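# Interlock the card band's slots and leave it standing

## Task

Join the card band into a ring by hooking its two slots into each other so that both ends end up on the inside of the ring, then leave the band standing upright by itself.

## Robot and tools

Robot: two arms, left_arm (a left hand, on the +y side) and right_arm (a right hand). Base positions in the scene frame: left_arm (-0.016, +0.317, +0.043) m, right_arm (-0.011, -0.232, +0.019) m, each yawed very slightly. Scene frame: origin at table height midway between the nominal bases, +x out over the table, +z up. Side names do not match image sides. Cameras: cam_high, cam_low, cam_far, cam_near, cam_side (672x504 each).

Hand point: a point fixed to the palm, about 0.05 m in front of it and 0.15 m from the wrist face. Its +z runs along the straight fingers (they extend 0.06 to 0.07 m past it), +y points out of the palm, +x runs across the palm away from the thumb on the right hand and toward the thumb on the left. Finger centre lines sit 0.06 m behind the point (-y). A wrist bracket on the little-finger side can strike objects.

The row: every row has 28 numbers, each in [-1, 1], always for both arms: left dx, dy, dz, rx, ry, rz, then left thumb_turn, thumb_bend, index, middle, ring, little, force_limit, speed; then the same 14 for the right arm. Pose numbers are offsets, not poses: they are measured from that arm's Hand target as it stood when the action began, along that Hand target's own axes. 1.0 equals 0.6 m of travel or 180 degrees; rx, ry, rz form a single rotation vector. All rows of one action share the same start point, so repeating an offset in a new action moves further. Six zeros means no new pose request for that arm. Hand numbers are absolute targets: -1 open/straight, +1 closed; thumb_turn +1 puts the thumb opposite the fingers. force_limit maps -1..+1 to about 0..10 N at the fingertip (0..15 N for the two thumb motors); speed rises from near zero at -1 to full at +0.48 and above. For a soft grip close with speed -0.94 or lower. To keep a hand unchanged, resend the eight hand numbers of its last executed row (before any such row, use hand_measured plus hand_force_limit and hand_speed). An opposed grip fits items about 0.035 to 0.065 m thick; a thumb-to-index pinch can hold a light piece up to about 0.08 m.

execute_actions(actions, cameras): actions is a list of actions, each a list of up to 15 rows, one per 1/30 s step; a short action repeats its final row to fill 15 steps. Images come back only for an empty list or when cameras names them (["all"], specific names, or []).

move(target, speed, blend, blocking, cameras): target is one 28-number row or a list of up to 15 rows; every row is an offset from the same starting Hand targets, not from the previous row. speed is the top path speed in m/s (0.002 to 4.3, default 0.25; turning limited to twice that in rad/s), one value or one per target. blend is a corner radius in m (0 = stop at each target). Paths are straight, do not avoid obstacles or the other arm, and are capped at 10 s total. Hand numbers of later targets apply on arrival. blocking=false returns after about 0.5 s while the move continues. The result adds a "move:" line: done, off_target, moving, held or fault, plus limits such as paced or held.

wait(seconds): 0 to 3600 s, lets the scene run without new commands; a running move continues. stop(): brakes a running move. zoom_image(camera, region): region [x0, y0, x1, y1] in pixels of that camera's latest image, at most 504 x 504. show_instructions(): shows the reference pages. finished_scene(scene): ends the scene for good; scene is 1 or omitted.

Results: end_effector_position (m) and end_effector_quat_wxyz in the scene frame; Hand target (the last commanded pose after clipping, from which next offsets count); Joint positions, velocities and torques; hand_measured, hand_stopped_by (moving, target, force, stalled, fault) and hand_load_n (positive when the finger is pushed open), each in motor order. A dropping hand_load_n signals a lost grip. Readings may be off by a few cm; arms often rest 1 to 3 cm (up to 5) low of the command, which alone is not contact. Orientation commands are clipped to 40 degrees from the measured one per step. To stop pressing on something, command a target back beyond the hand point.

Avoid: dropping or releasing parts while they move, slams or hard pushes, arm-to-arm contact or closing one hand on the other's fingers (can end the scene), overloading fingers, and anything leaving the table. Sustained loads or unreachable targets heat motors; a MOTOR HOT line warns near 85 °C, and at 100 °C that arm goes limp for 30 to 60 s. Passing near an arm's own base can swing its elbow suddenly. The finished band must stay standing with no robot contact.

Each tool is called after "Request:" by a JSON object that holds its "api" and its "payload", one argument or row to a line.

Reference images:

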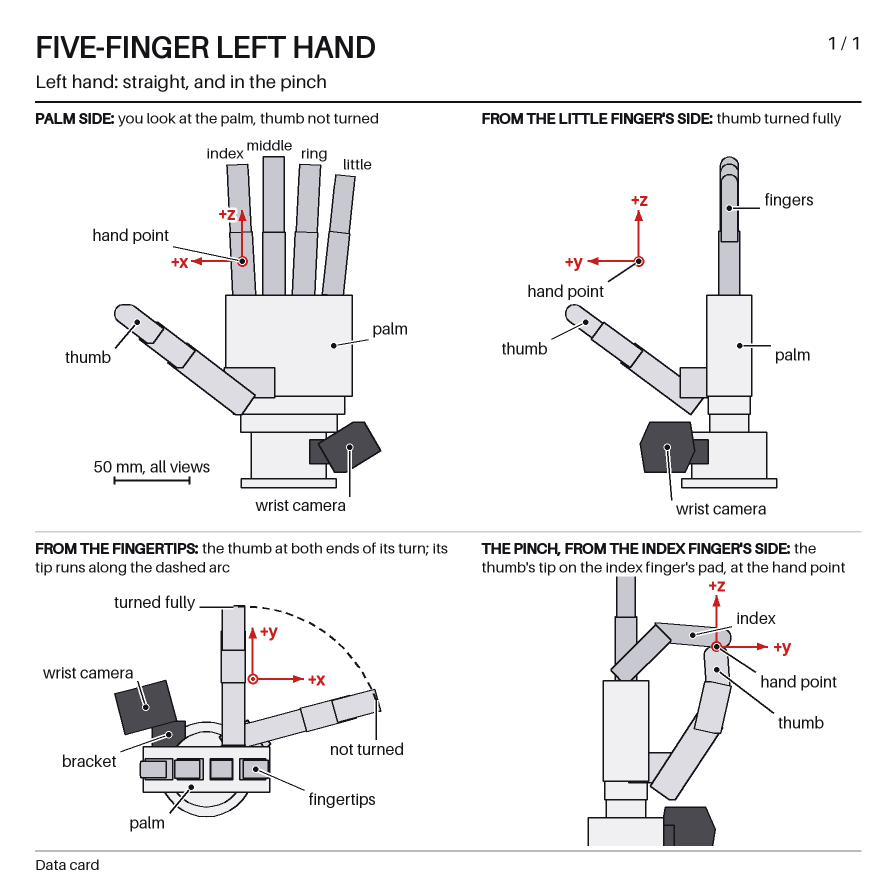

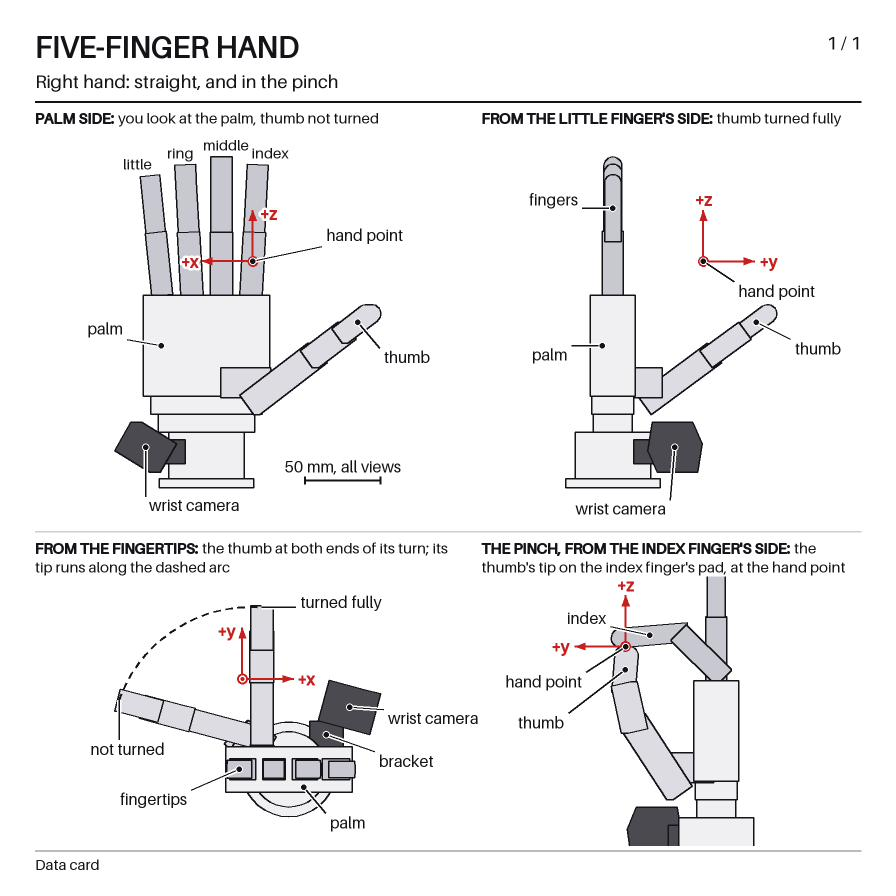

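## Session

Request:
{"api": "execute_actions", "payload": {
  "actions": []
}}

Scene clock: 0.00 s.
left_arm: end_effector_position=(+0.7744, +0.2957, +0.1741) hand_measured=(-1.000, -1.000, -1.000, -1.000, -1.000, -1.000) hand_load_n=(+0.5, +0.0, +0.0, +0.0, +0.0, +0.0) hand_stopped_by=(target, target, target, target, target, target) hand_force_limit=0.00 hand_speed=-0.80 end_effector_quat_wxyz=(+0.542, -0.141, +0.822, +0.108) | right_arm: end_effector_position=(+0.1616, +0.1502, +0.2849) hand_measured=(-1.000, -1.000, -1.000, -1.000, -1.000, -1.000) hand_load_n=(+0.0, +0.0, +0.0, +0.0, +0.0, +0.0) hand_stopped_by=(target, target, target, target, target, target) hand_force_limit=0.00 hand_speed=-0.80 end_effector_quat_wxyz=(-0.318, +0.785, -0.188, -0.497)
Joint positions: left_arm=[-0.218 2.059 1.611 -0.019 -0.523 1.35] | right_arm=[0.716 1.624 1.314 -1.48 -1.254 -0.564]
Joint velocities: within noise
Joint torques (N m): no reading
Motor temperatures (°C): left_arm=[36 37 33 34 33 35] | right_arm=[34 31 33 32 31 36]
Heat: left arm: hottest shoulder 37 °C; right arm: hottest wrist roll 36 °C.
Hand target: left_arm +0.7825, +0.2940, +0.1973; +0.558, -0.146, +0.811, +0.101 | right_arm +0.1653, +0.1532, +0.2869; -0.321, +0.787, -0.185, -0.494

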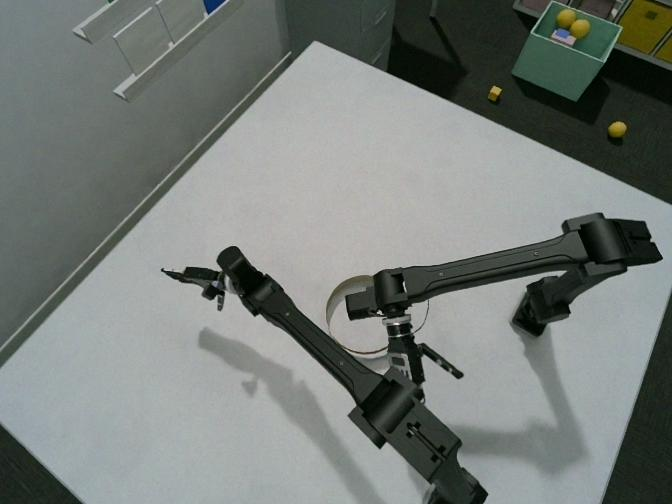

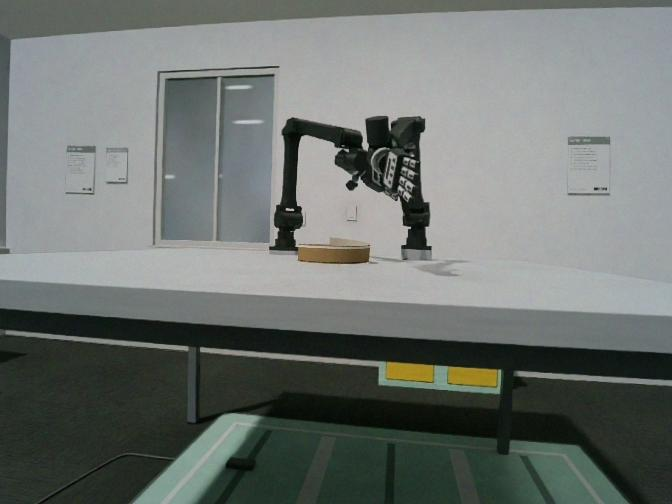

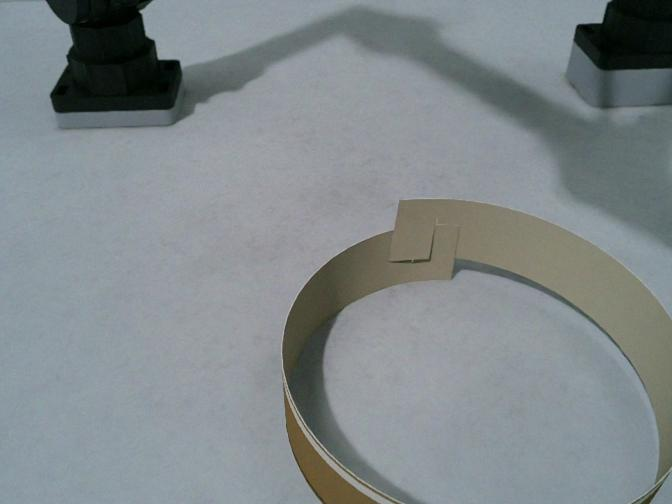

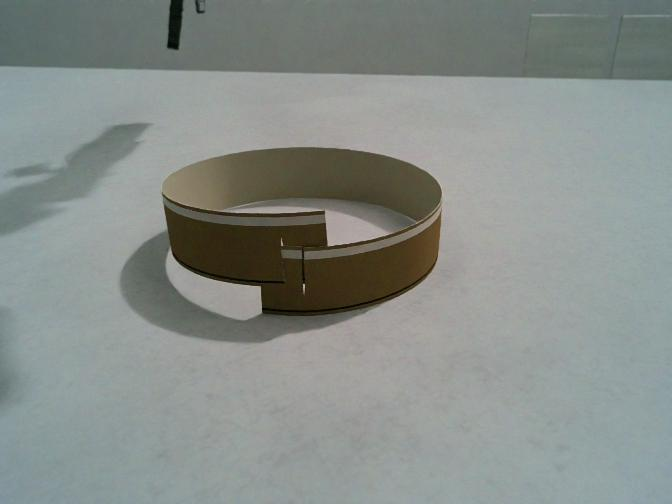

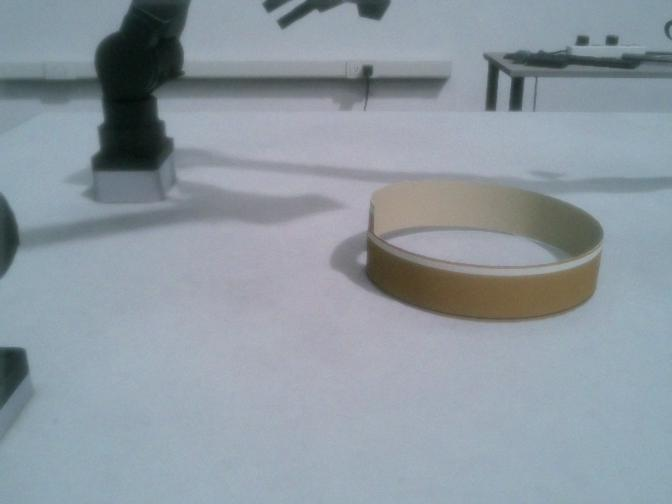

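Request:
{"api": "zoom_image", "payload": {
  "camera": "cam_near",
  "region": [220, 180, 380, 340]
}}

Request:
{"api": "zoom_image", "payload": {
  "camera": "cam_far",
  "region": [340, 170, 540, 320]
}}

Request:
{"api": "zoom_image", "payload": {
  "camera": "cam_high",
  "region": [280, 230, 480, 400]
}}

Scaled by 3.150 from the camera's image (finer frame: 960x720).

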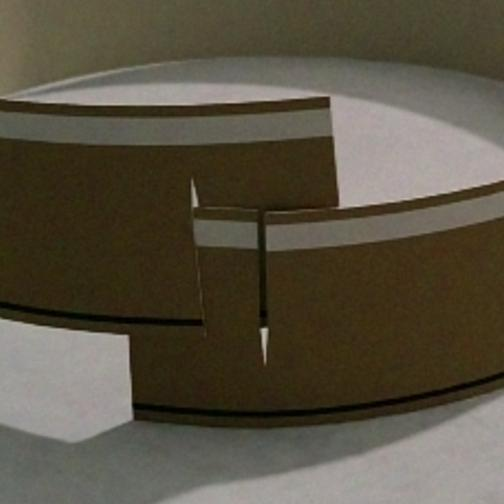

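Scaled by 2.520 from the camera's image (finer frame: 960x720).

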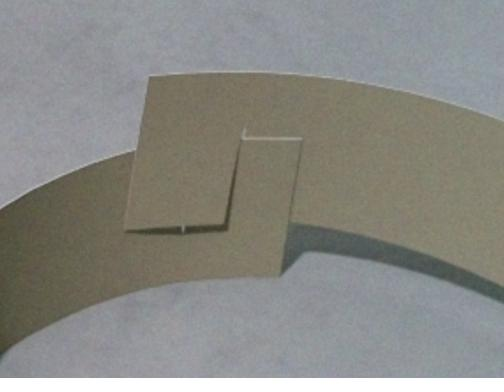

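Scaled by 2.520 from the camera's image (finer frame: 960x720).

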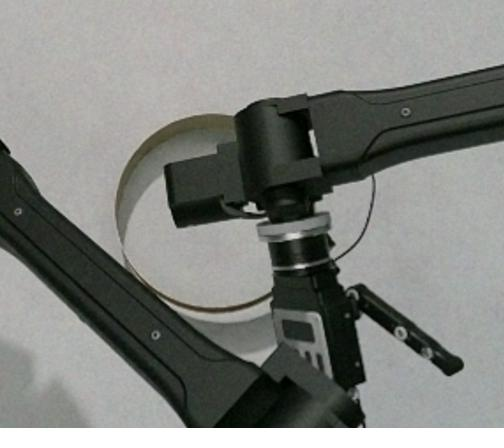

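Request:
{"api": "move", "payload": {
  "target": [0,0,0,0,0,0,-1,-1,-1,-1,-1,-1,0,-0.8, 0.070,0.215,-0.339,-0.0973,0.390,0.0555,-1,-1,-1,-1,-1,-1,0,-0.8],
  "cameras": ["cam_high","cam_far","cam_low"]
}}

Scene clock: 126.30 s.
left_arm: end_effector_position=(+0.7744, +0.2957, +0.1741) hand_measured=(-1.000, -1.000, -1.000, -1.000, -1.000, -1.000) hand_load_n=(+0.0, +0.0, +0.0, +0.0, +0.0, +0.0) hand_stopped_by=(target, target, target, target, target, target) hand_force_limit=0.00 hand_speed=-0.80 end_effector_quat_wxyz=(+0.542, -0.141, +0.822, +0.108) | right_arm: end_effector_position=(+0.2403, -0.0746, +0.2735) hand_measured=(-1.000, -1.000, -1.000, -1.000, -1.000, -1.000) hand_load_n=(+0.0, +0.0, +0.0, +0.0, +0.0, +0.0) hand_stopped_by=(target, target, target, target, target, target) hand_force_limit=0.00 hand_speed=-0.80 end_effector_quat_wxyz=(-0.001, +0.950, -0.313, +0.000)
Joint positions: left_arm=[-0.218 2.059 1.611 -0.019 -0.523 1.35] | right_arm=[0.56 1.288 1.314 -1.596 -0.001 -0.393]
Joint torques (N m): left_arm=[0.62 -23.94 11 1.46 -0.09 0.13] | right_arm=[-0.32 -11.63 9.05 0.79 0.22 0.22]
Motor temperatures (°C): left_arm=[36 41 41 33 33 34] | right_arm=[34 34 40 31 32 35]
Heat: left arm: hottest shoulder 41 °C; right arm: hottest elbow 40 °C.
Hand target: left_arm +0.7825, +0.2940, +0.1973; +0.558, -0.146, +0.811, +0.101 | right_arm +0.2397, -0.0791, +0.2699; +0.001, +0.946, -0.325, +0.000
Off the commanded pose: left_arm 0.025 m, 2 deg | right_arm 0.006 m, 2 deg.
move: done
Images, in order (width x height): cam_high 672x504, cam_low 672x504, cam_far 672x504.

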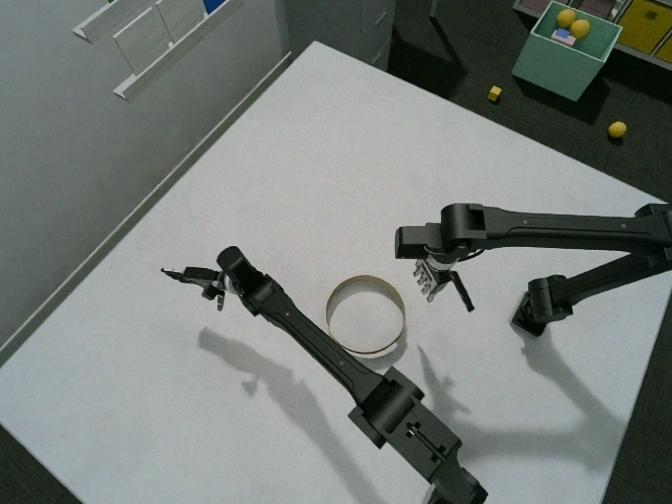

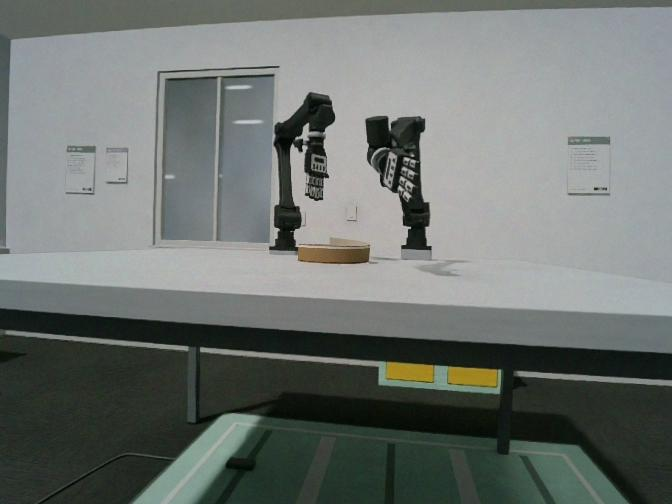

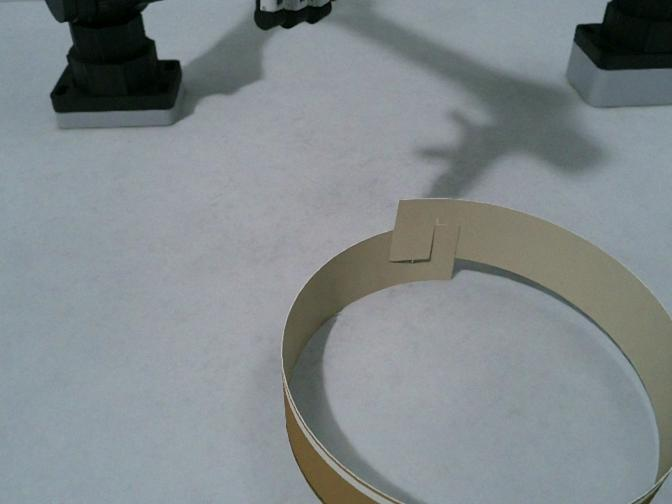

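Request:
{"api": "move", "payload": {
  "target": [
    [0.074,0.126,-0.533,0.042,0.382,0.0603,-1,-1,-1,-1,-1,-1,0,-0.8, 0.420,-0.072,0.033,0,0,0.789,-1,-1,-1,-1,-1,-1,0,-0.8],
    [0.074,0.126,-0.533,0.042,0.382,0.0603,-1,-1,-1,-1,-1,-1,0,-0.8, 0.420,-0.072,0.217,0,0,0.789,-1,-1,-1,-1,-1,-1,0,-0.8]
  ],
  "cameras": ["all"]
}}

Scene clock: 154.97 s.
left_arm: end_effector_position=(+0.4522, +0.2613, +0.2414) hand_measured=(-1.000, -1.000, -1.000, -1.000, -1.000, -1.000) hand_load_n=(+0.0, +0.0, +0.0, +0.0, +0.0, +0.0) hand_stopped_by=(target, target, target, target, target, target) hand_force_limit=0.00 hand_speed=-0.80 end_effector_quat_wxyz=(-0.031, -0.079, +0.996, +0.011) | right_arm: end_effector_position=(+0.4617, -0.1942, +0.1436) hand_measured=(-1.000, -1.000, -1.000, -1.000, -1.000, -1.000) hand_load_n=(+0.0, +0.0, +0.0, +0.0, +0.0, +0.0) hand_stopped_by=(target, target, target, target, target, target) hand_force_limit=0.00 hand_speed=-0.80 end_effector_quat_wxyz=(-0.001, -0.012, +1.000, +0.000)
Joint positions: left_arm=[-0.225 1.75 1.676 -1.562 -0.003 1.198] | right_arm=[-0.033 1.547 1.235 -1.26 -0.001 1.495]
Joint torques (N m): left_arm=[-0.03 -19.84 12.18 -0.44 0.17 0.2] | right_arm=[0.03 -14.92 9.74 1.01 0.14 0.24]
Heat: left arm: hottest shoulder 41 °C; right arm: hottest elbow 40 °C.
Hand target: left_arm +0.4612, +0.2548, +0.2698; +0.000, -0.070, +0.998, +0.000 | right_arm +0.4649, -0.2002, +0.1399; +0.000, +0.000, +1.000, +0.000
Off the commanded pose: left_arm 0.031 m, 4 deg | right_arm 0.008 m, 1 deg.
move: off_target (left_arm)

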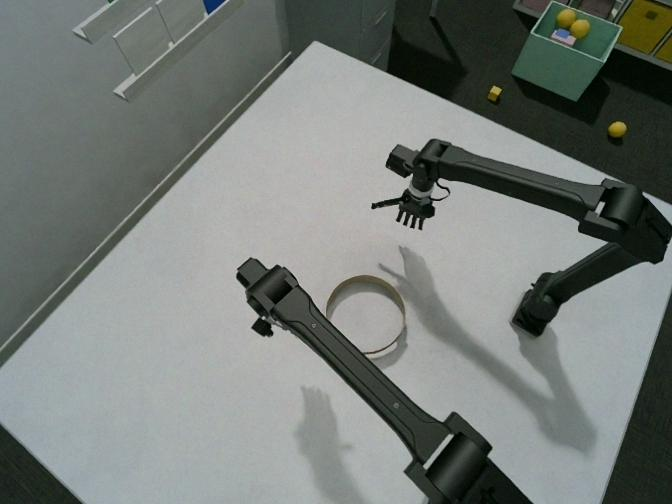

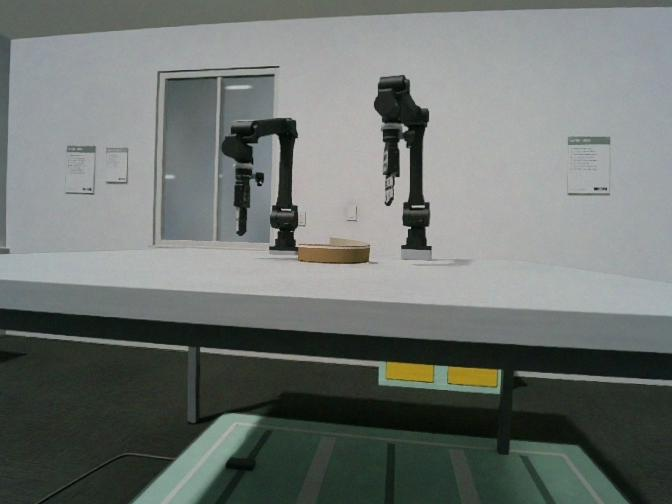

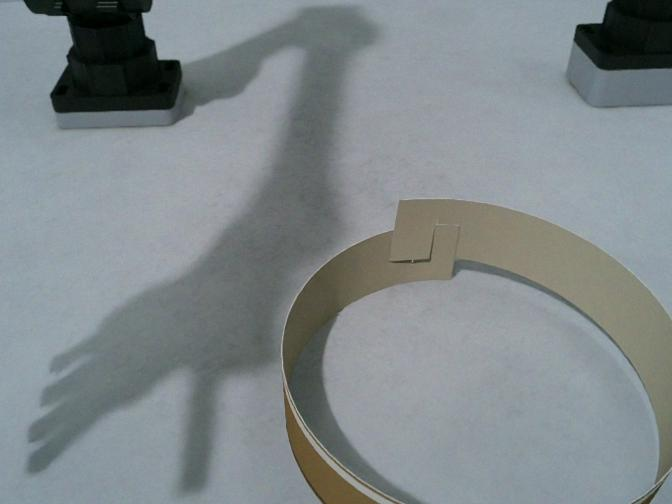

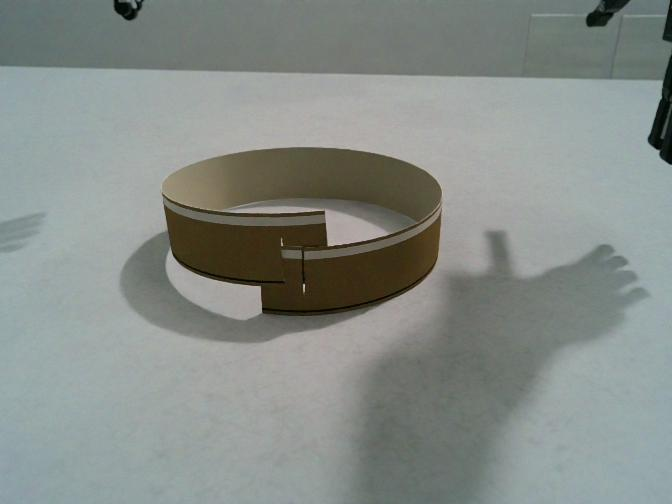

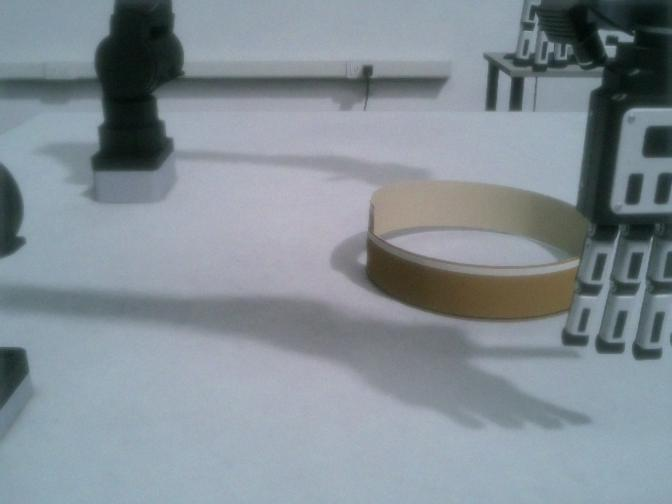

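Request:
{"api": "move", "payload": {
  "target": [0.032,-0.273,0.033,0,0,-0.911,-1,-1,-1,-1,-1,-1,0,-0.8, 0,0,0.067,0,0,0,-1,-1,-1,-1,-1,-1,0,-0.8],
  "cameras": ["all"]
}}

Scene clock: 183.33 s.
left_arm: end_effector_position=(+0.4639, +0.0928, +0.2345) hand_measured=(-1.000, -1.000, -1.000, -1.000, -1.000, -1.000) hand_load_n=(+0.0, +0.0, +0.0, +0.0, +0.0, +0.0) hand_stopped_by=(target, target, target, target, target, target) hand_force_limit=0.00 hand_speed=-0.80 end_effector_quat_wxyz=(-0.004, +0.997, -0.072, -0.020) | right_arm: end_effector_position=(+0.4665, -0.1945, +0.1150) hand_measured=(-1.000, -1.000, -1.000, -1.000, -1.000, -1.000) hand_load_n=(+0.0, +0.0, +0.0, +0.0, +0.0, +0.0) hand_stopped_by=(target, target, target, target, target, target) hand_force_limit=0.00 hand_speed=-0.80 end_effector_quat_wxyz=(+0.013, -0.012, +1.000, -0.001)
Joint positions: left_arm=[-0.345 1.641 1.529 -1.499 0.003 -1.761] | right_arm=[-0.033 1.568 1.177 -1.155 -0.001 1.495]
Joint torques (N m): left_arm=[0.15 -17.79 8.7 0.31 0.03 0.05] | right_arm=[-0.09 -13.33 8.73 1.03 0.16 0.24]
Heat: left arm: hottest shoulder 41 °C; right arm: hottest elbow 40 °C.
Hand target: left_arm +0.4651, +0.0900, +0.2500; +0.000, +0.998, -0.070, +0.000 | right_arm +0.4649, -0.2003, +0.0996; +0.000, +0.000, +1.000, +0.000
Off the commanded pose: left_arm 0.016 m, 2 deg | right_arm 0.016 m, 2 deg.
move: off_target (left_arm, right_arm)

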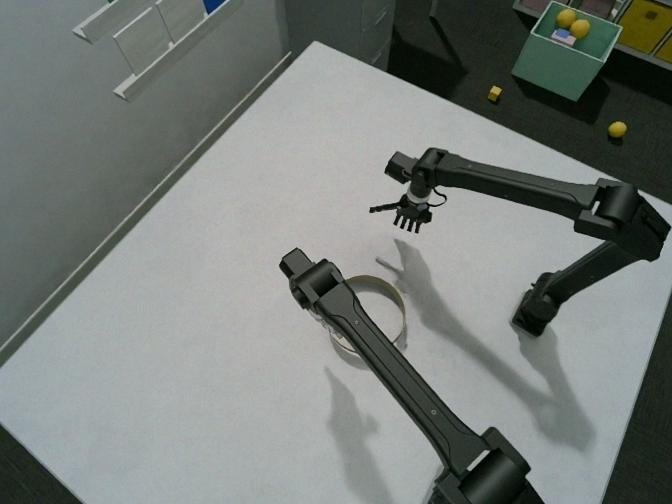

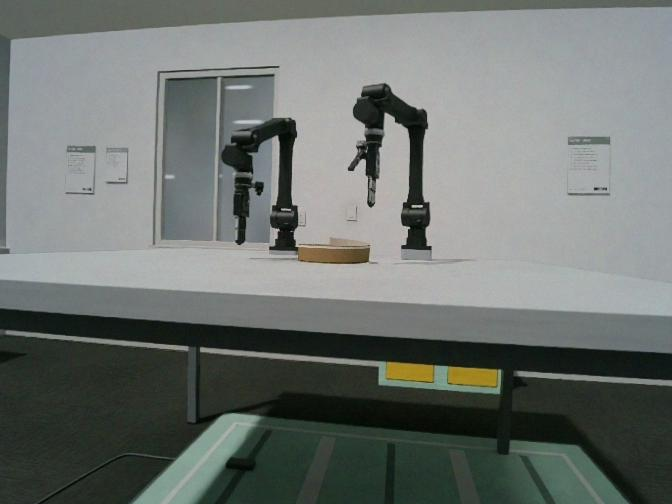

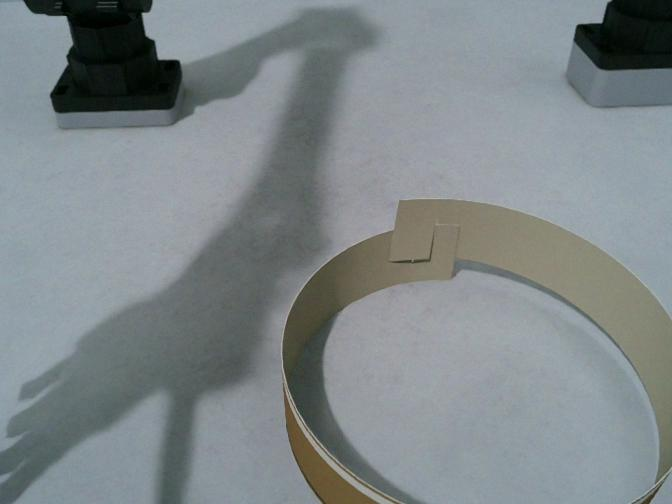

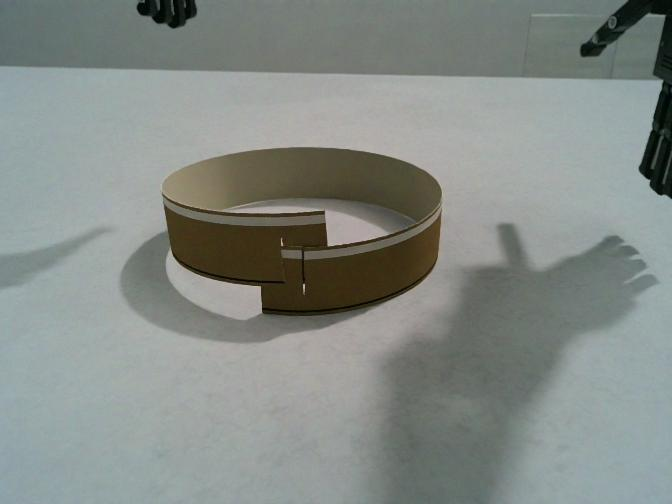

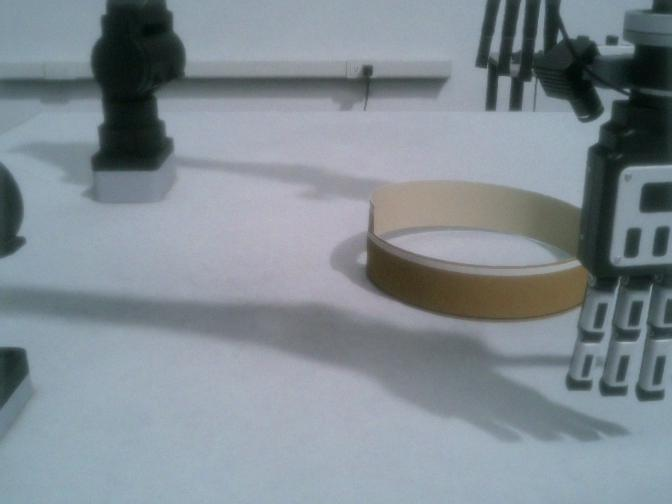

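Request:
{"api": "zoom_image", "payload": {
  "camera": "cam_high",
  "region": [310, 190, 460, 370]
}}

Request:
{"api": "zoom_image", "payload": {
  "camera": "cam_low",
  "region": [200, 180, 440, 290]
}}

Scaled by 2.800 from the camera's image (finer frame: 960x720).

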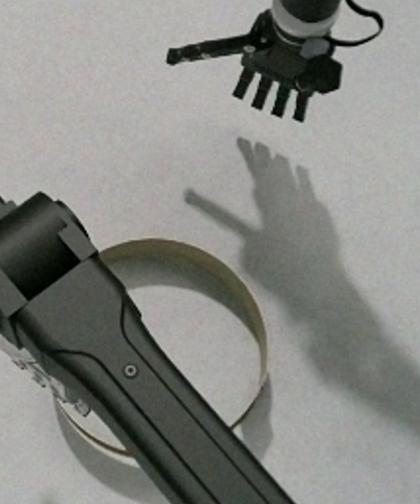

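Scaled by 2.100 from the camera's image (finer frame: 960x720).

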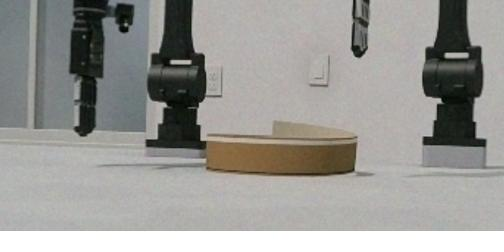

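Request:
{"api": "move", "payload": {
  "target": [-0.008,-0.058,0.25,0,0,0,-1,-1,-1,-1,-1,-1,0,-0.8, 0,0.2,0.024,0,0,0,-1,-1,-1,-1,-1,-1,0,-0.8],
  "cameras": ["all"]
}}

Scene clock: 218.90 s.
left_arm: end_effector_position=(+0.4583, +0.1255, +0.0947) hand_measured=(-1.000, -1.000, -1.000, -1.000, -1.000, -1.000) hand_load_n=(+0.0, +0.0, +0.0, +0.0, +0.0, +0.0) hand_stopped_by=(target, target, target, target, target, target) hand_force_limit=0.00 hand_speed=-0.80 end_effector_quat_wxyz=(-0.002, +0.998, -0.066, -0.011) | right_arm: end_effector_position=(+0.4598, -0.0824, +0.0915) hand_measured=(-1.000, -1.000, -1.000, -1.000, -1.000, -1.000) hand_load_n=(+0.5, +0.0, +0.0, +0.0, +0.0, +0.0) hand_stopped_by=(target, target, target, target, target, target) hand_force_limit=0.00 hand_speed=-0.80 end_effector_quat_wxyz=(+0.001, -0.005, +1.000, +0.000)
Joint positions: left_arm=[-0.285 1.696 1.214 -1.111 0 -1.712] | right_arm=[0.219 1.609 1.162 -1.121 0.001 1.761]
Joint torques (N m): left_arm=[0.85 -15.5 8.44 0.32 0.09 0.19] | right_arm=[1.44 -14.04 10.11 1.02 0.1 0.25]
Heat: left arm: hottest shoulder 42 °C; right arm: hottest elbow 39 °C.
Hand target: left_arm +0.4653, +0.1251, +0.1000; +0.000, +0.998, -0.070, +0.000 | right_arm +0.4648, -0.0803, +0.0850; +0.000, +0.000, +1.000, -0.001
Off the commanded pose: left_arm 0.009 m, 1 deg | right_arm 0.008 m, 1 deg.
move: done

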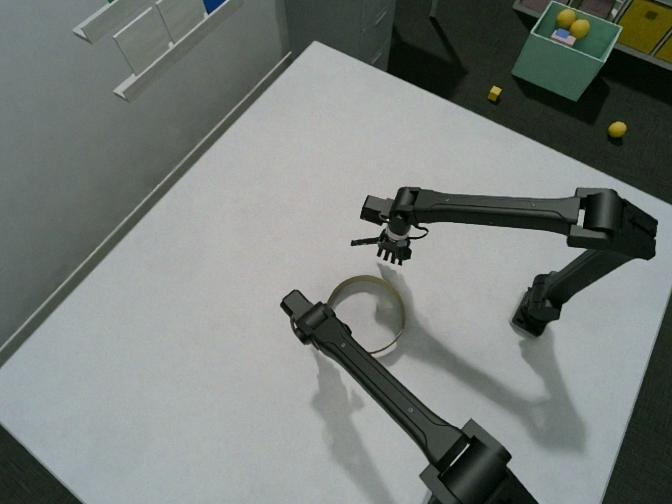

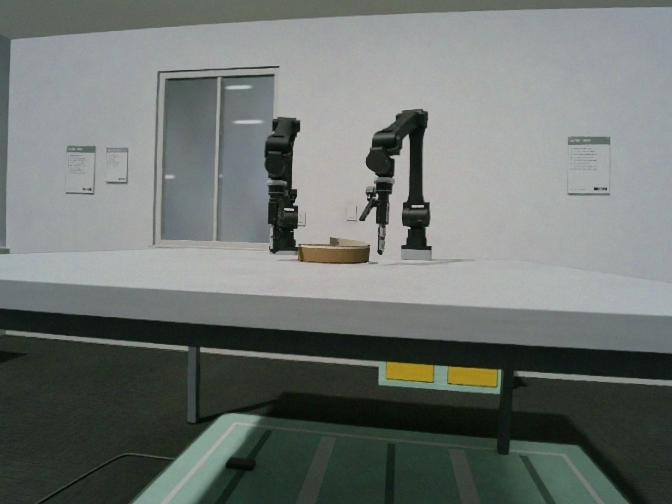

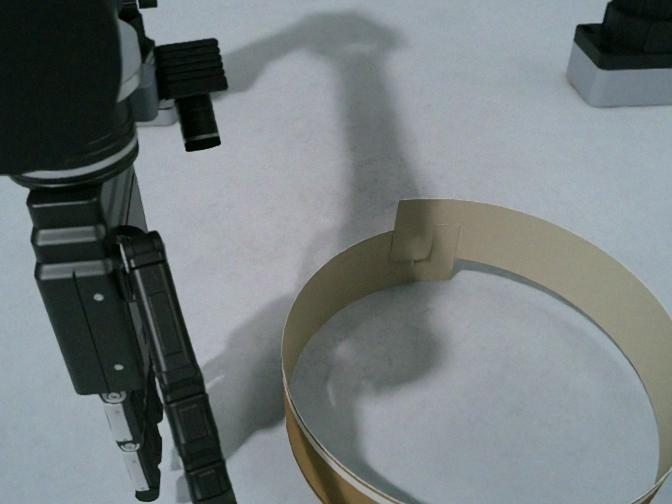

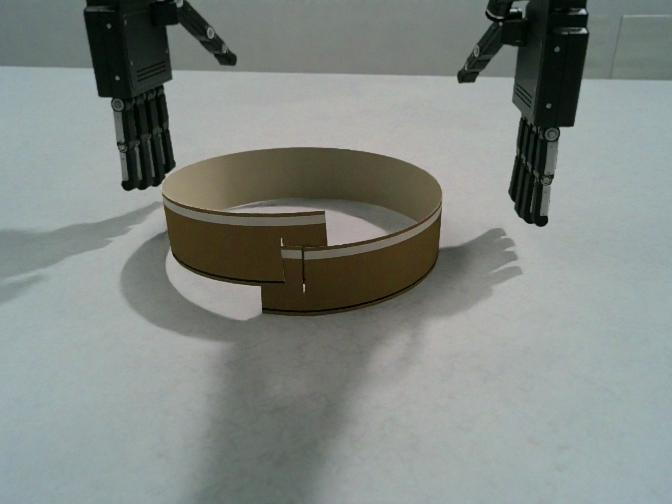

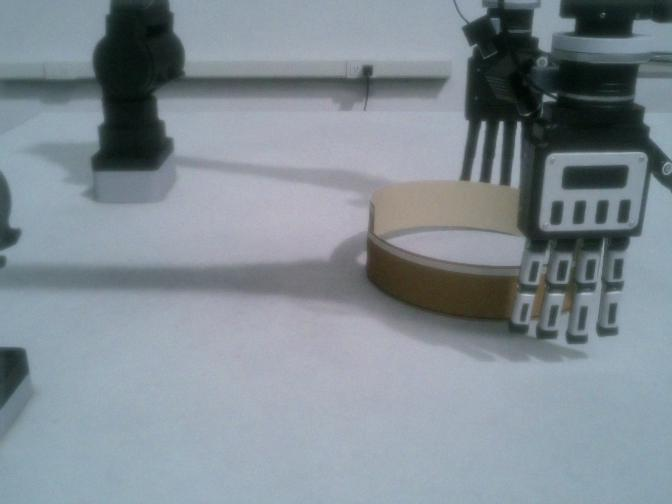

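Request:
{"api": "zoom_image", "payload": {
  "camera": "cam_high",
  "region": [310, 220, 450, 370]
}}

Request:
{"api": "zoom_image", "payload": {
  "camera": "cam_near",
  "region": [80, 0, 584, 340]
}}

Scaled by 3.360 from the camera's image (finer frame: 960x720).

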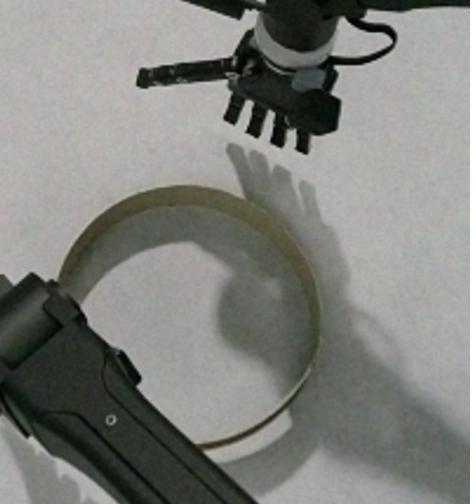

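Scaled by 1.000.

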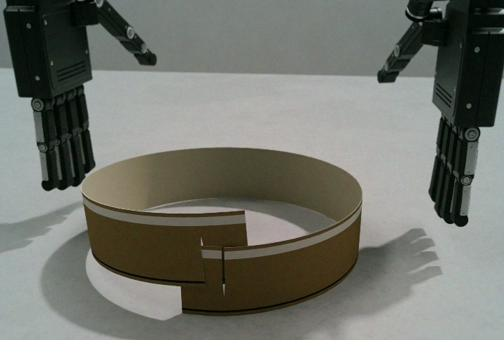

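Request:
{"api": "move", "payload": {
  "target": [-0.029,0.045,0.033,0,0,0,-1,-1,-1,-1,-1,-1,0,-0.8, 0.033,0.045,0.02,0,0,0,-1,-1,-1,-1,-1,-1,0,-0.8],
  "cameras": ["all"]
}}

Scene clock: 246.30 s.
left_arm: end_effector_position=(+0.4358, +0.1013, +0.0734) hand_measured=(-1.000, -1.000, -1.000, -1.000, -1.000, -1.000) hand_load_n=(+0.0, +0.0, +0.0, +0.0, +0.0, +0.0) hand_stopped_by=(target, target, target, target, target, target) hand_force_limit=0.00 hand_speed=-0.80 end_effector_quat_wxyz=(-0.003, +0.997, -0.077, -0.012) | right_arm: end_effector_position=(+0.4454, -0.0540, +0.0776) hand_measured=(-1.000, -1.000, -1.000, -1.000, -1.000, -1.000) hand_load_n=(+0.0, +0.0, +0.0, +0.0, +0.0, +0.0) hand_stopped_by=(target, target, target, target, target, target) hand_force_limit=0.00 hand_speed=-0.80 end_effector_quat_wxyz=(+0.001, -0.005, +1.000, +0.000)
Joint positions: left_arm=[-0.348 1.696 1.15 -1.051 0.001 -1.754] | right_arm=[0.288 1.609 1.121 -1.082 0 1.83]
Joint torques (N m): left_arm=[0.91 -16.15 8.02 0.36 0.09 0.02] | right_arm=[1.2 -15.44 8.66 1.07 0.12 0.23]
Heat: left arm: hottest shoulder 41 °C; right arm: hottest elbow 40 °C.
Hand target: left_arm +0.4443, +0.1007, +0.0802; +0.000, +0.998, -0.070, +0.000 | right_arm +0.4451, -0.0532, +0.0731; +0.000, +0.000, +1.000, +0.000
Off the commanded pose: left_arm 0.011 m, 2 deg | right_arm 0.005 m, 1 deg.
move: off_target (left_arm)

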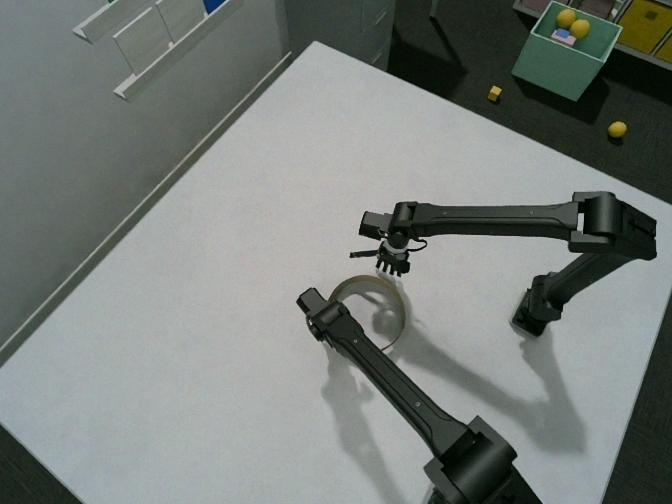

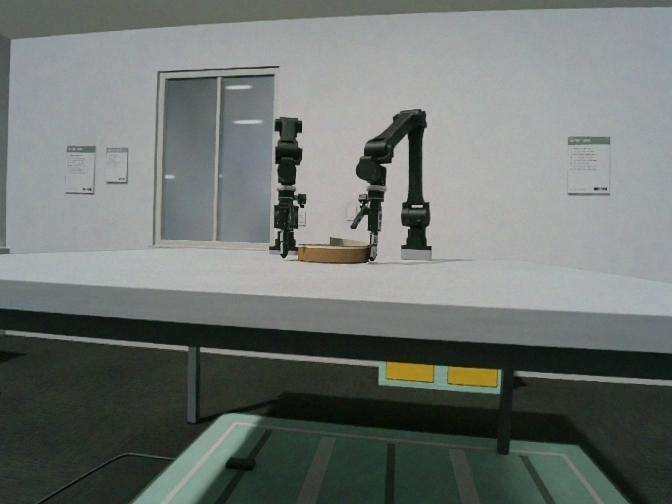

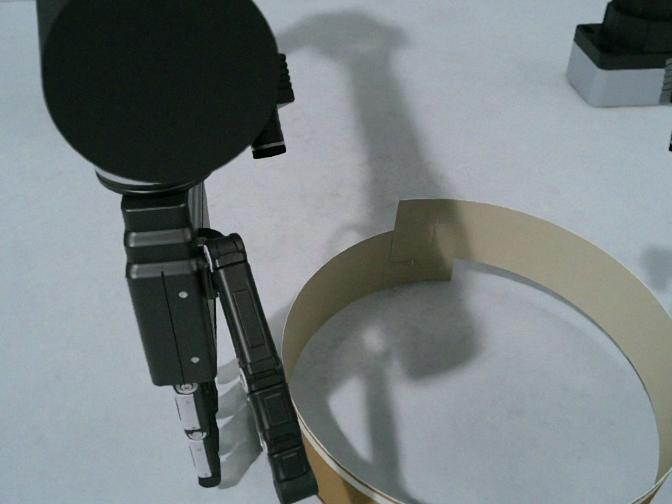

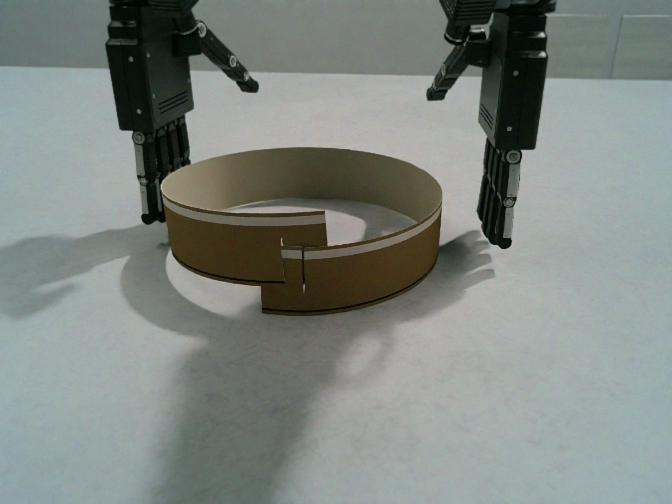

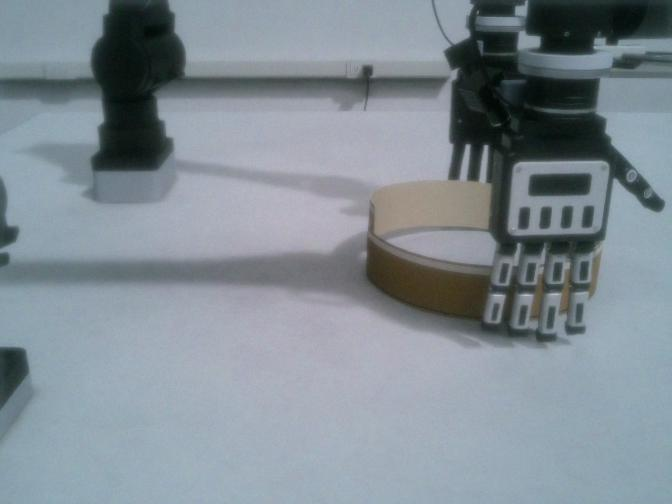

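Request:
{"api": "move", "payload": {
  "target": [-0.0545,0.0077,-0.0067,0,0,0,-1,-1,-1,-1,-1,-1,0,-0.8, 0.033,0,0,0,0,0,-1,-1,-1,-1,-1,-1,0,-0.8],
  "cameras": ["cam_high","cam_far","cam_near","cam_side"],
  "speed": 0.1
}}

Scene clock: 270.20 s.
left_arm: end_effector_position=(+0.4056, +0.1056, +0.0733) hand_measured=(-1.000, -1.000, -1.000, -1.000, -1.000, -1.000) hand_load_n=(+0.0, +0.0, +0.0, +0.0, +0.0, +0.0) hand_stopped_by=(target, target, target, target, target, target) hand_force_limit=0.00 hand_speed=-0.80 end_effector_quat_wxyz=(-0.004, +0.997, -0.072, -0.016) | right_arm: end_effector_position=(+0.4288, -0.0585, +0.0738) hand_measured=(-1.000, -1.000, -1.000, -1.000, -1.000, -1.000) hand_load_n=(+0.0, +0.0, +0.0, +0.0, +0.0, +0.0) hand_stopped_by=(target, target, target, target, target, target) hand_force_limit=0.00 hand_speed=-0.80 end_effector_quat_wxyz=(-0.003, +0.000, +1.000, -0.001)
Joint positions: left_arm=[-0.363 1.63 1.065 -1.039 0.001 -1.779] | right_arm=[0.29 1.576 1.07 -1.071 0.001 1.843]
Joint torques (N m): left_arm=[-0.03 -15.38 7.77 0.32 0.1 0.04] | right_arm=[2.2 -15.62 8.18 0.99 0.11 0.24]
Heat: left arm: hottest shoulder 40 °C; right arm: hottest elbow 39 °C.
Hand target: left_arm +0.4114, +0.1007, +0.0843; +0.000, +0.998, -0.070, +0.001 | right_arm +0.4252, -0.0532, +0.0730; +0.000, +0.000, +1.000, -0.001
Off the commanded pose: left_arm 0.013 m, 2 deg | right_arm 0.006 m, 0 deg.
move: off_target (left_arm)

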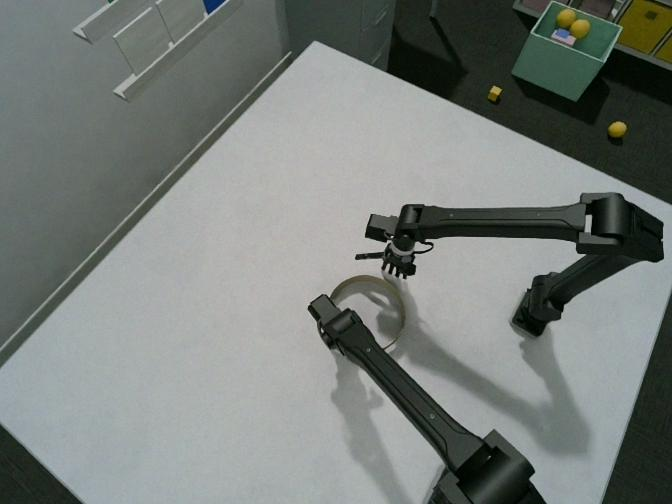

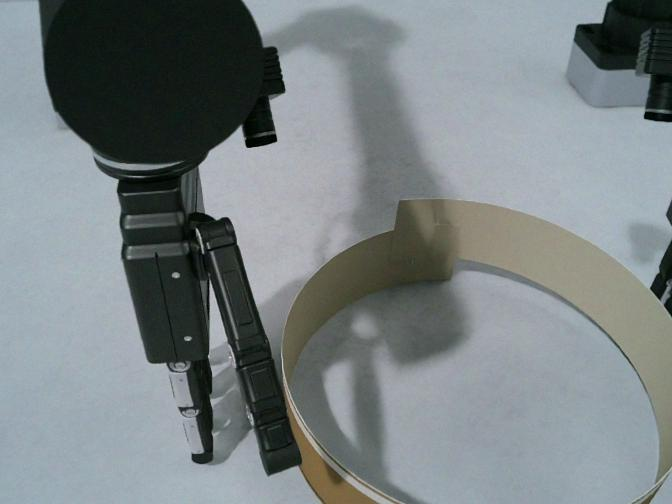

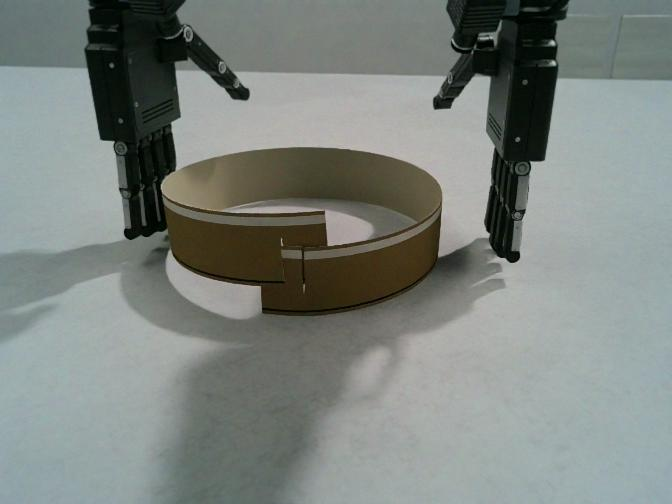

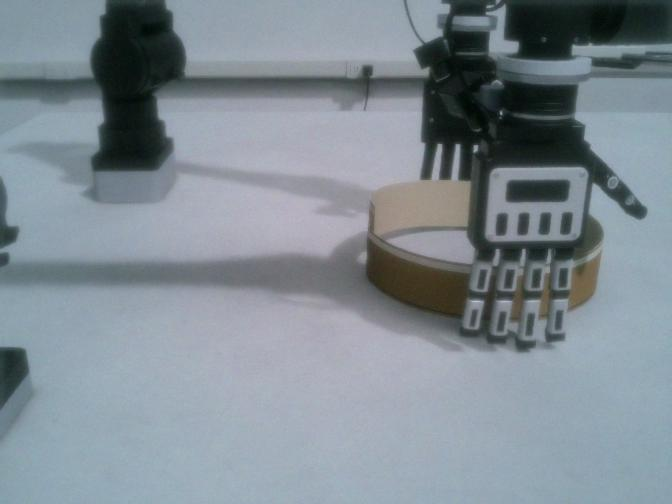

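Request:
{"api": "move", "payload": {
  "target": [0,0,0,0,0,0,-1,-1,-1,-1,-1,-1,0,-0.8, 0,0.05,0,0,0,0,-1,-1,-1,-1,-1,-1,0,-0.8],
  "cameras": ["cam_near","cam_side"],
  "speed": 0.04
}}

Scene clock: 281.13 s.
left_arm: end_effector_position=(+0.4056, +0.1056, +0.0733) hand_measured=(-1.000, -1.000, -1.000, -1.000, -1.000, -1.000) hand_load_n=(+0.0, +0.0, +0.0, +0.0, +0.0, +0.0) hand_stopped_by=(target, target, target, target, target, target) hand_force_limit=0.00 hand_speed=-0.80 end_effector_quat_wxyz=(-0.004, +0.997, -0.071, -0.016) | right_arm: end_effector_position=(+0.4198, -0.0304, +0.0737) hand_measured=(-1.000, -1.000, -1.000, -1.000, -1.000, -1.000) hand_load_n=(+0.0, +0.0, +0.0, +0.0, +0.0, +0.0) hand_stopped_by=(target, target, target, target, target, target) hand_force_limit=0.00 hand_speed=-0.80 end_effector_quat_wxyz=(-0.003, -0.001, +1.000, -0.001)
Joint positions: left_arm=[-0.363 1.63 1.065 -1.039 0.001 -1.779] | right_arm=[0.359 1.576 1.07 -1.071 0.001 1.91]
Joint torques (N m): left_arm=[0.09 -15.38 7.72 0.34 0.09 0.02] | right_arm=[2.02 -13.57 10.51 0.85 0.11 0.22]
Heat: left arm: hottest shoulder 40 °C; right arm: hottest elbow 38 °C.
Hand target: left_arm +0.4114, +0.1007, +0.0843; +0.000, +0.998, -0.070, +0.001 | right_arm +0.4252, -0.0233, +0.0730; +0.000, +0.000, +1.000, -0.001
Off the commanded pose: left_arm 0.013 m, 2 deg | right_arm 0.009 m, 0 deg.
move: done

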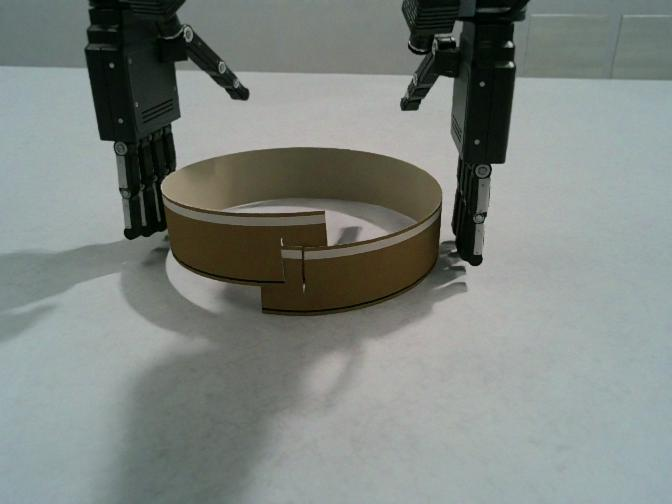

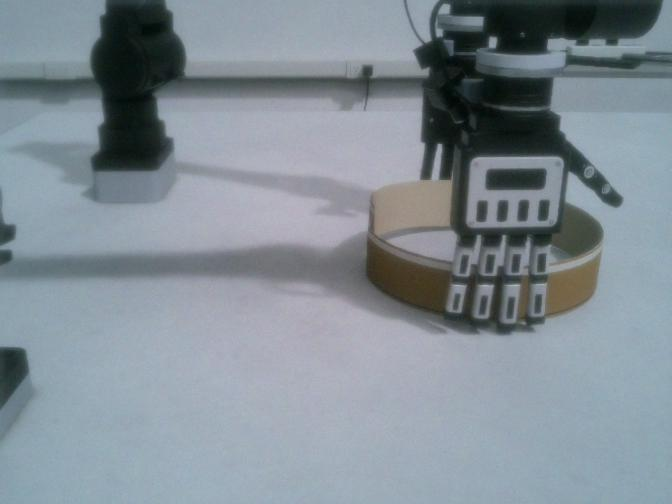

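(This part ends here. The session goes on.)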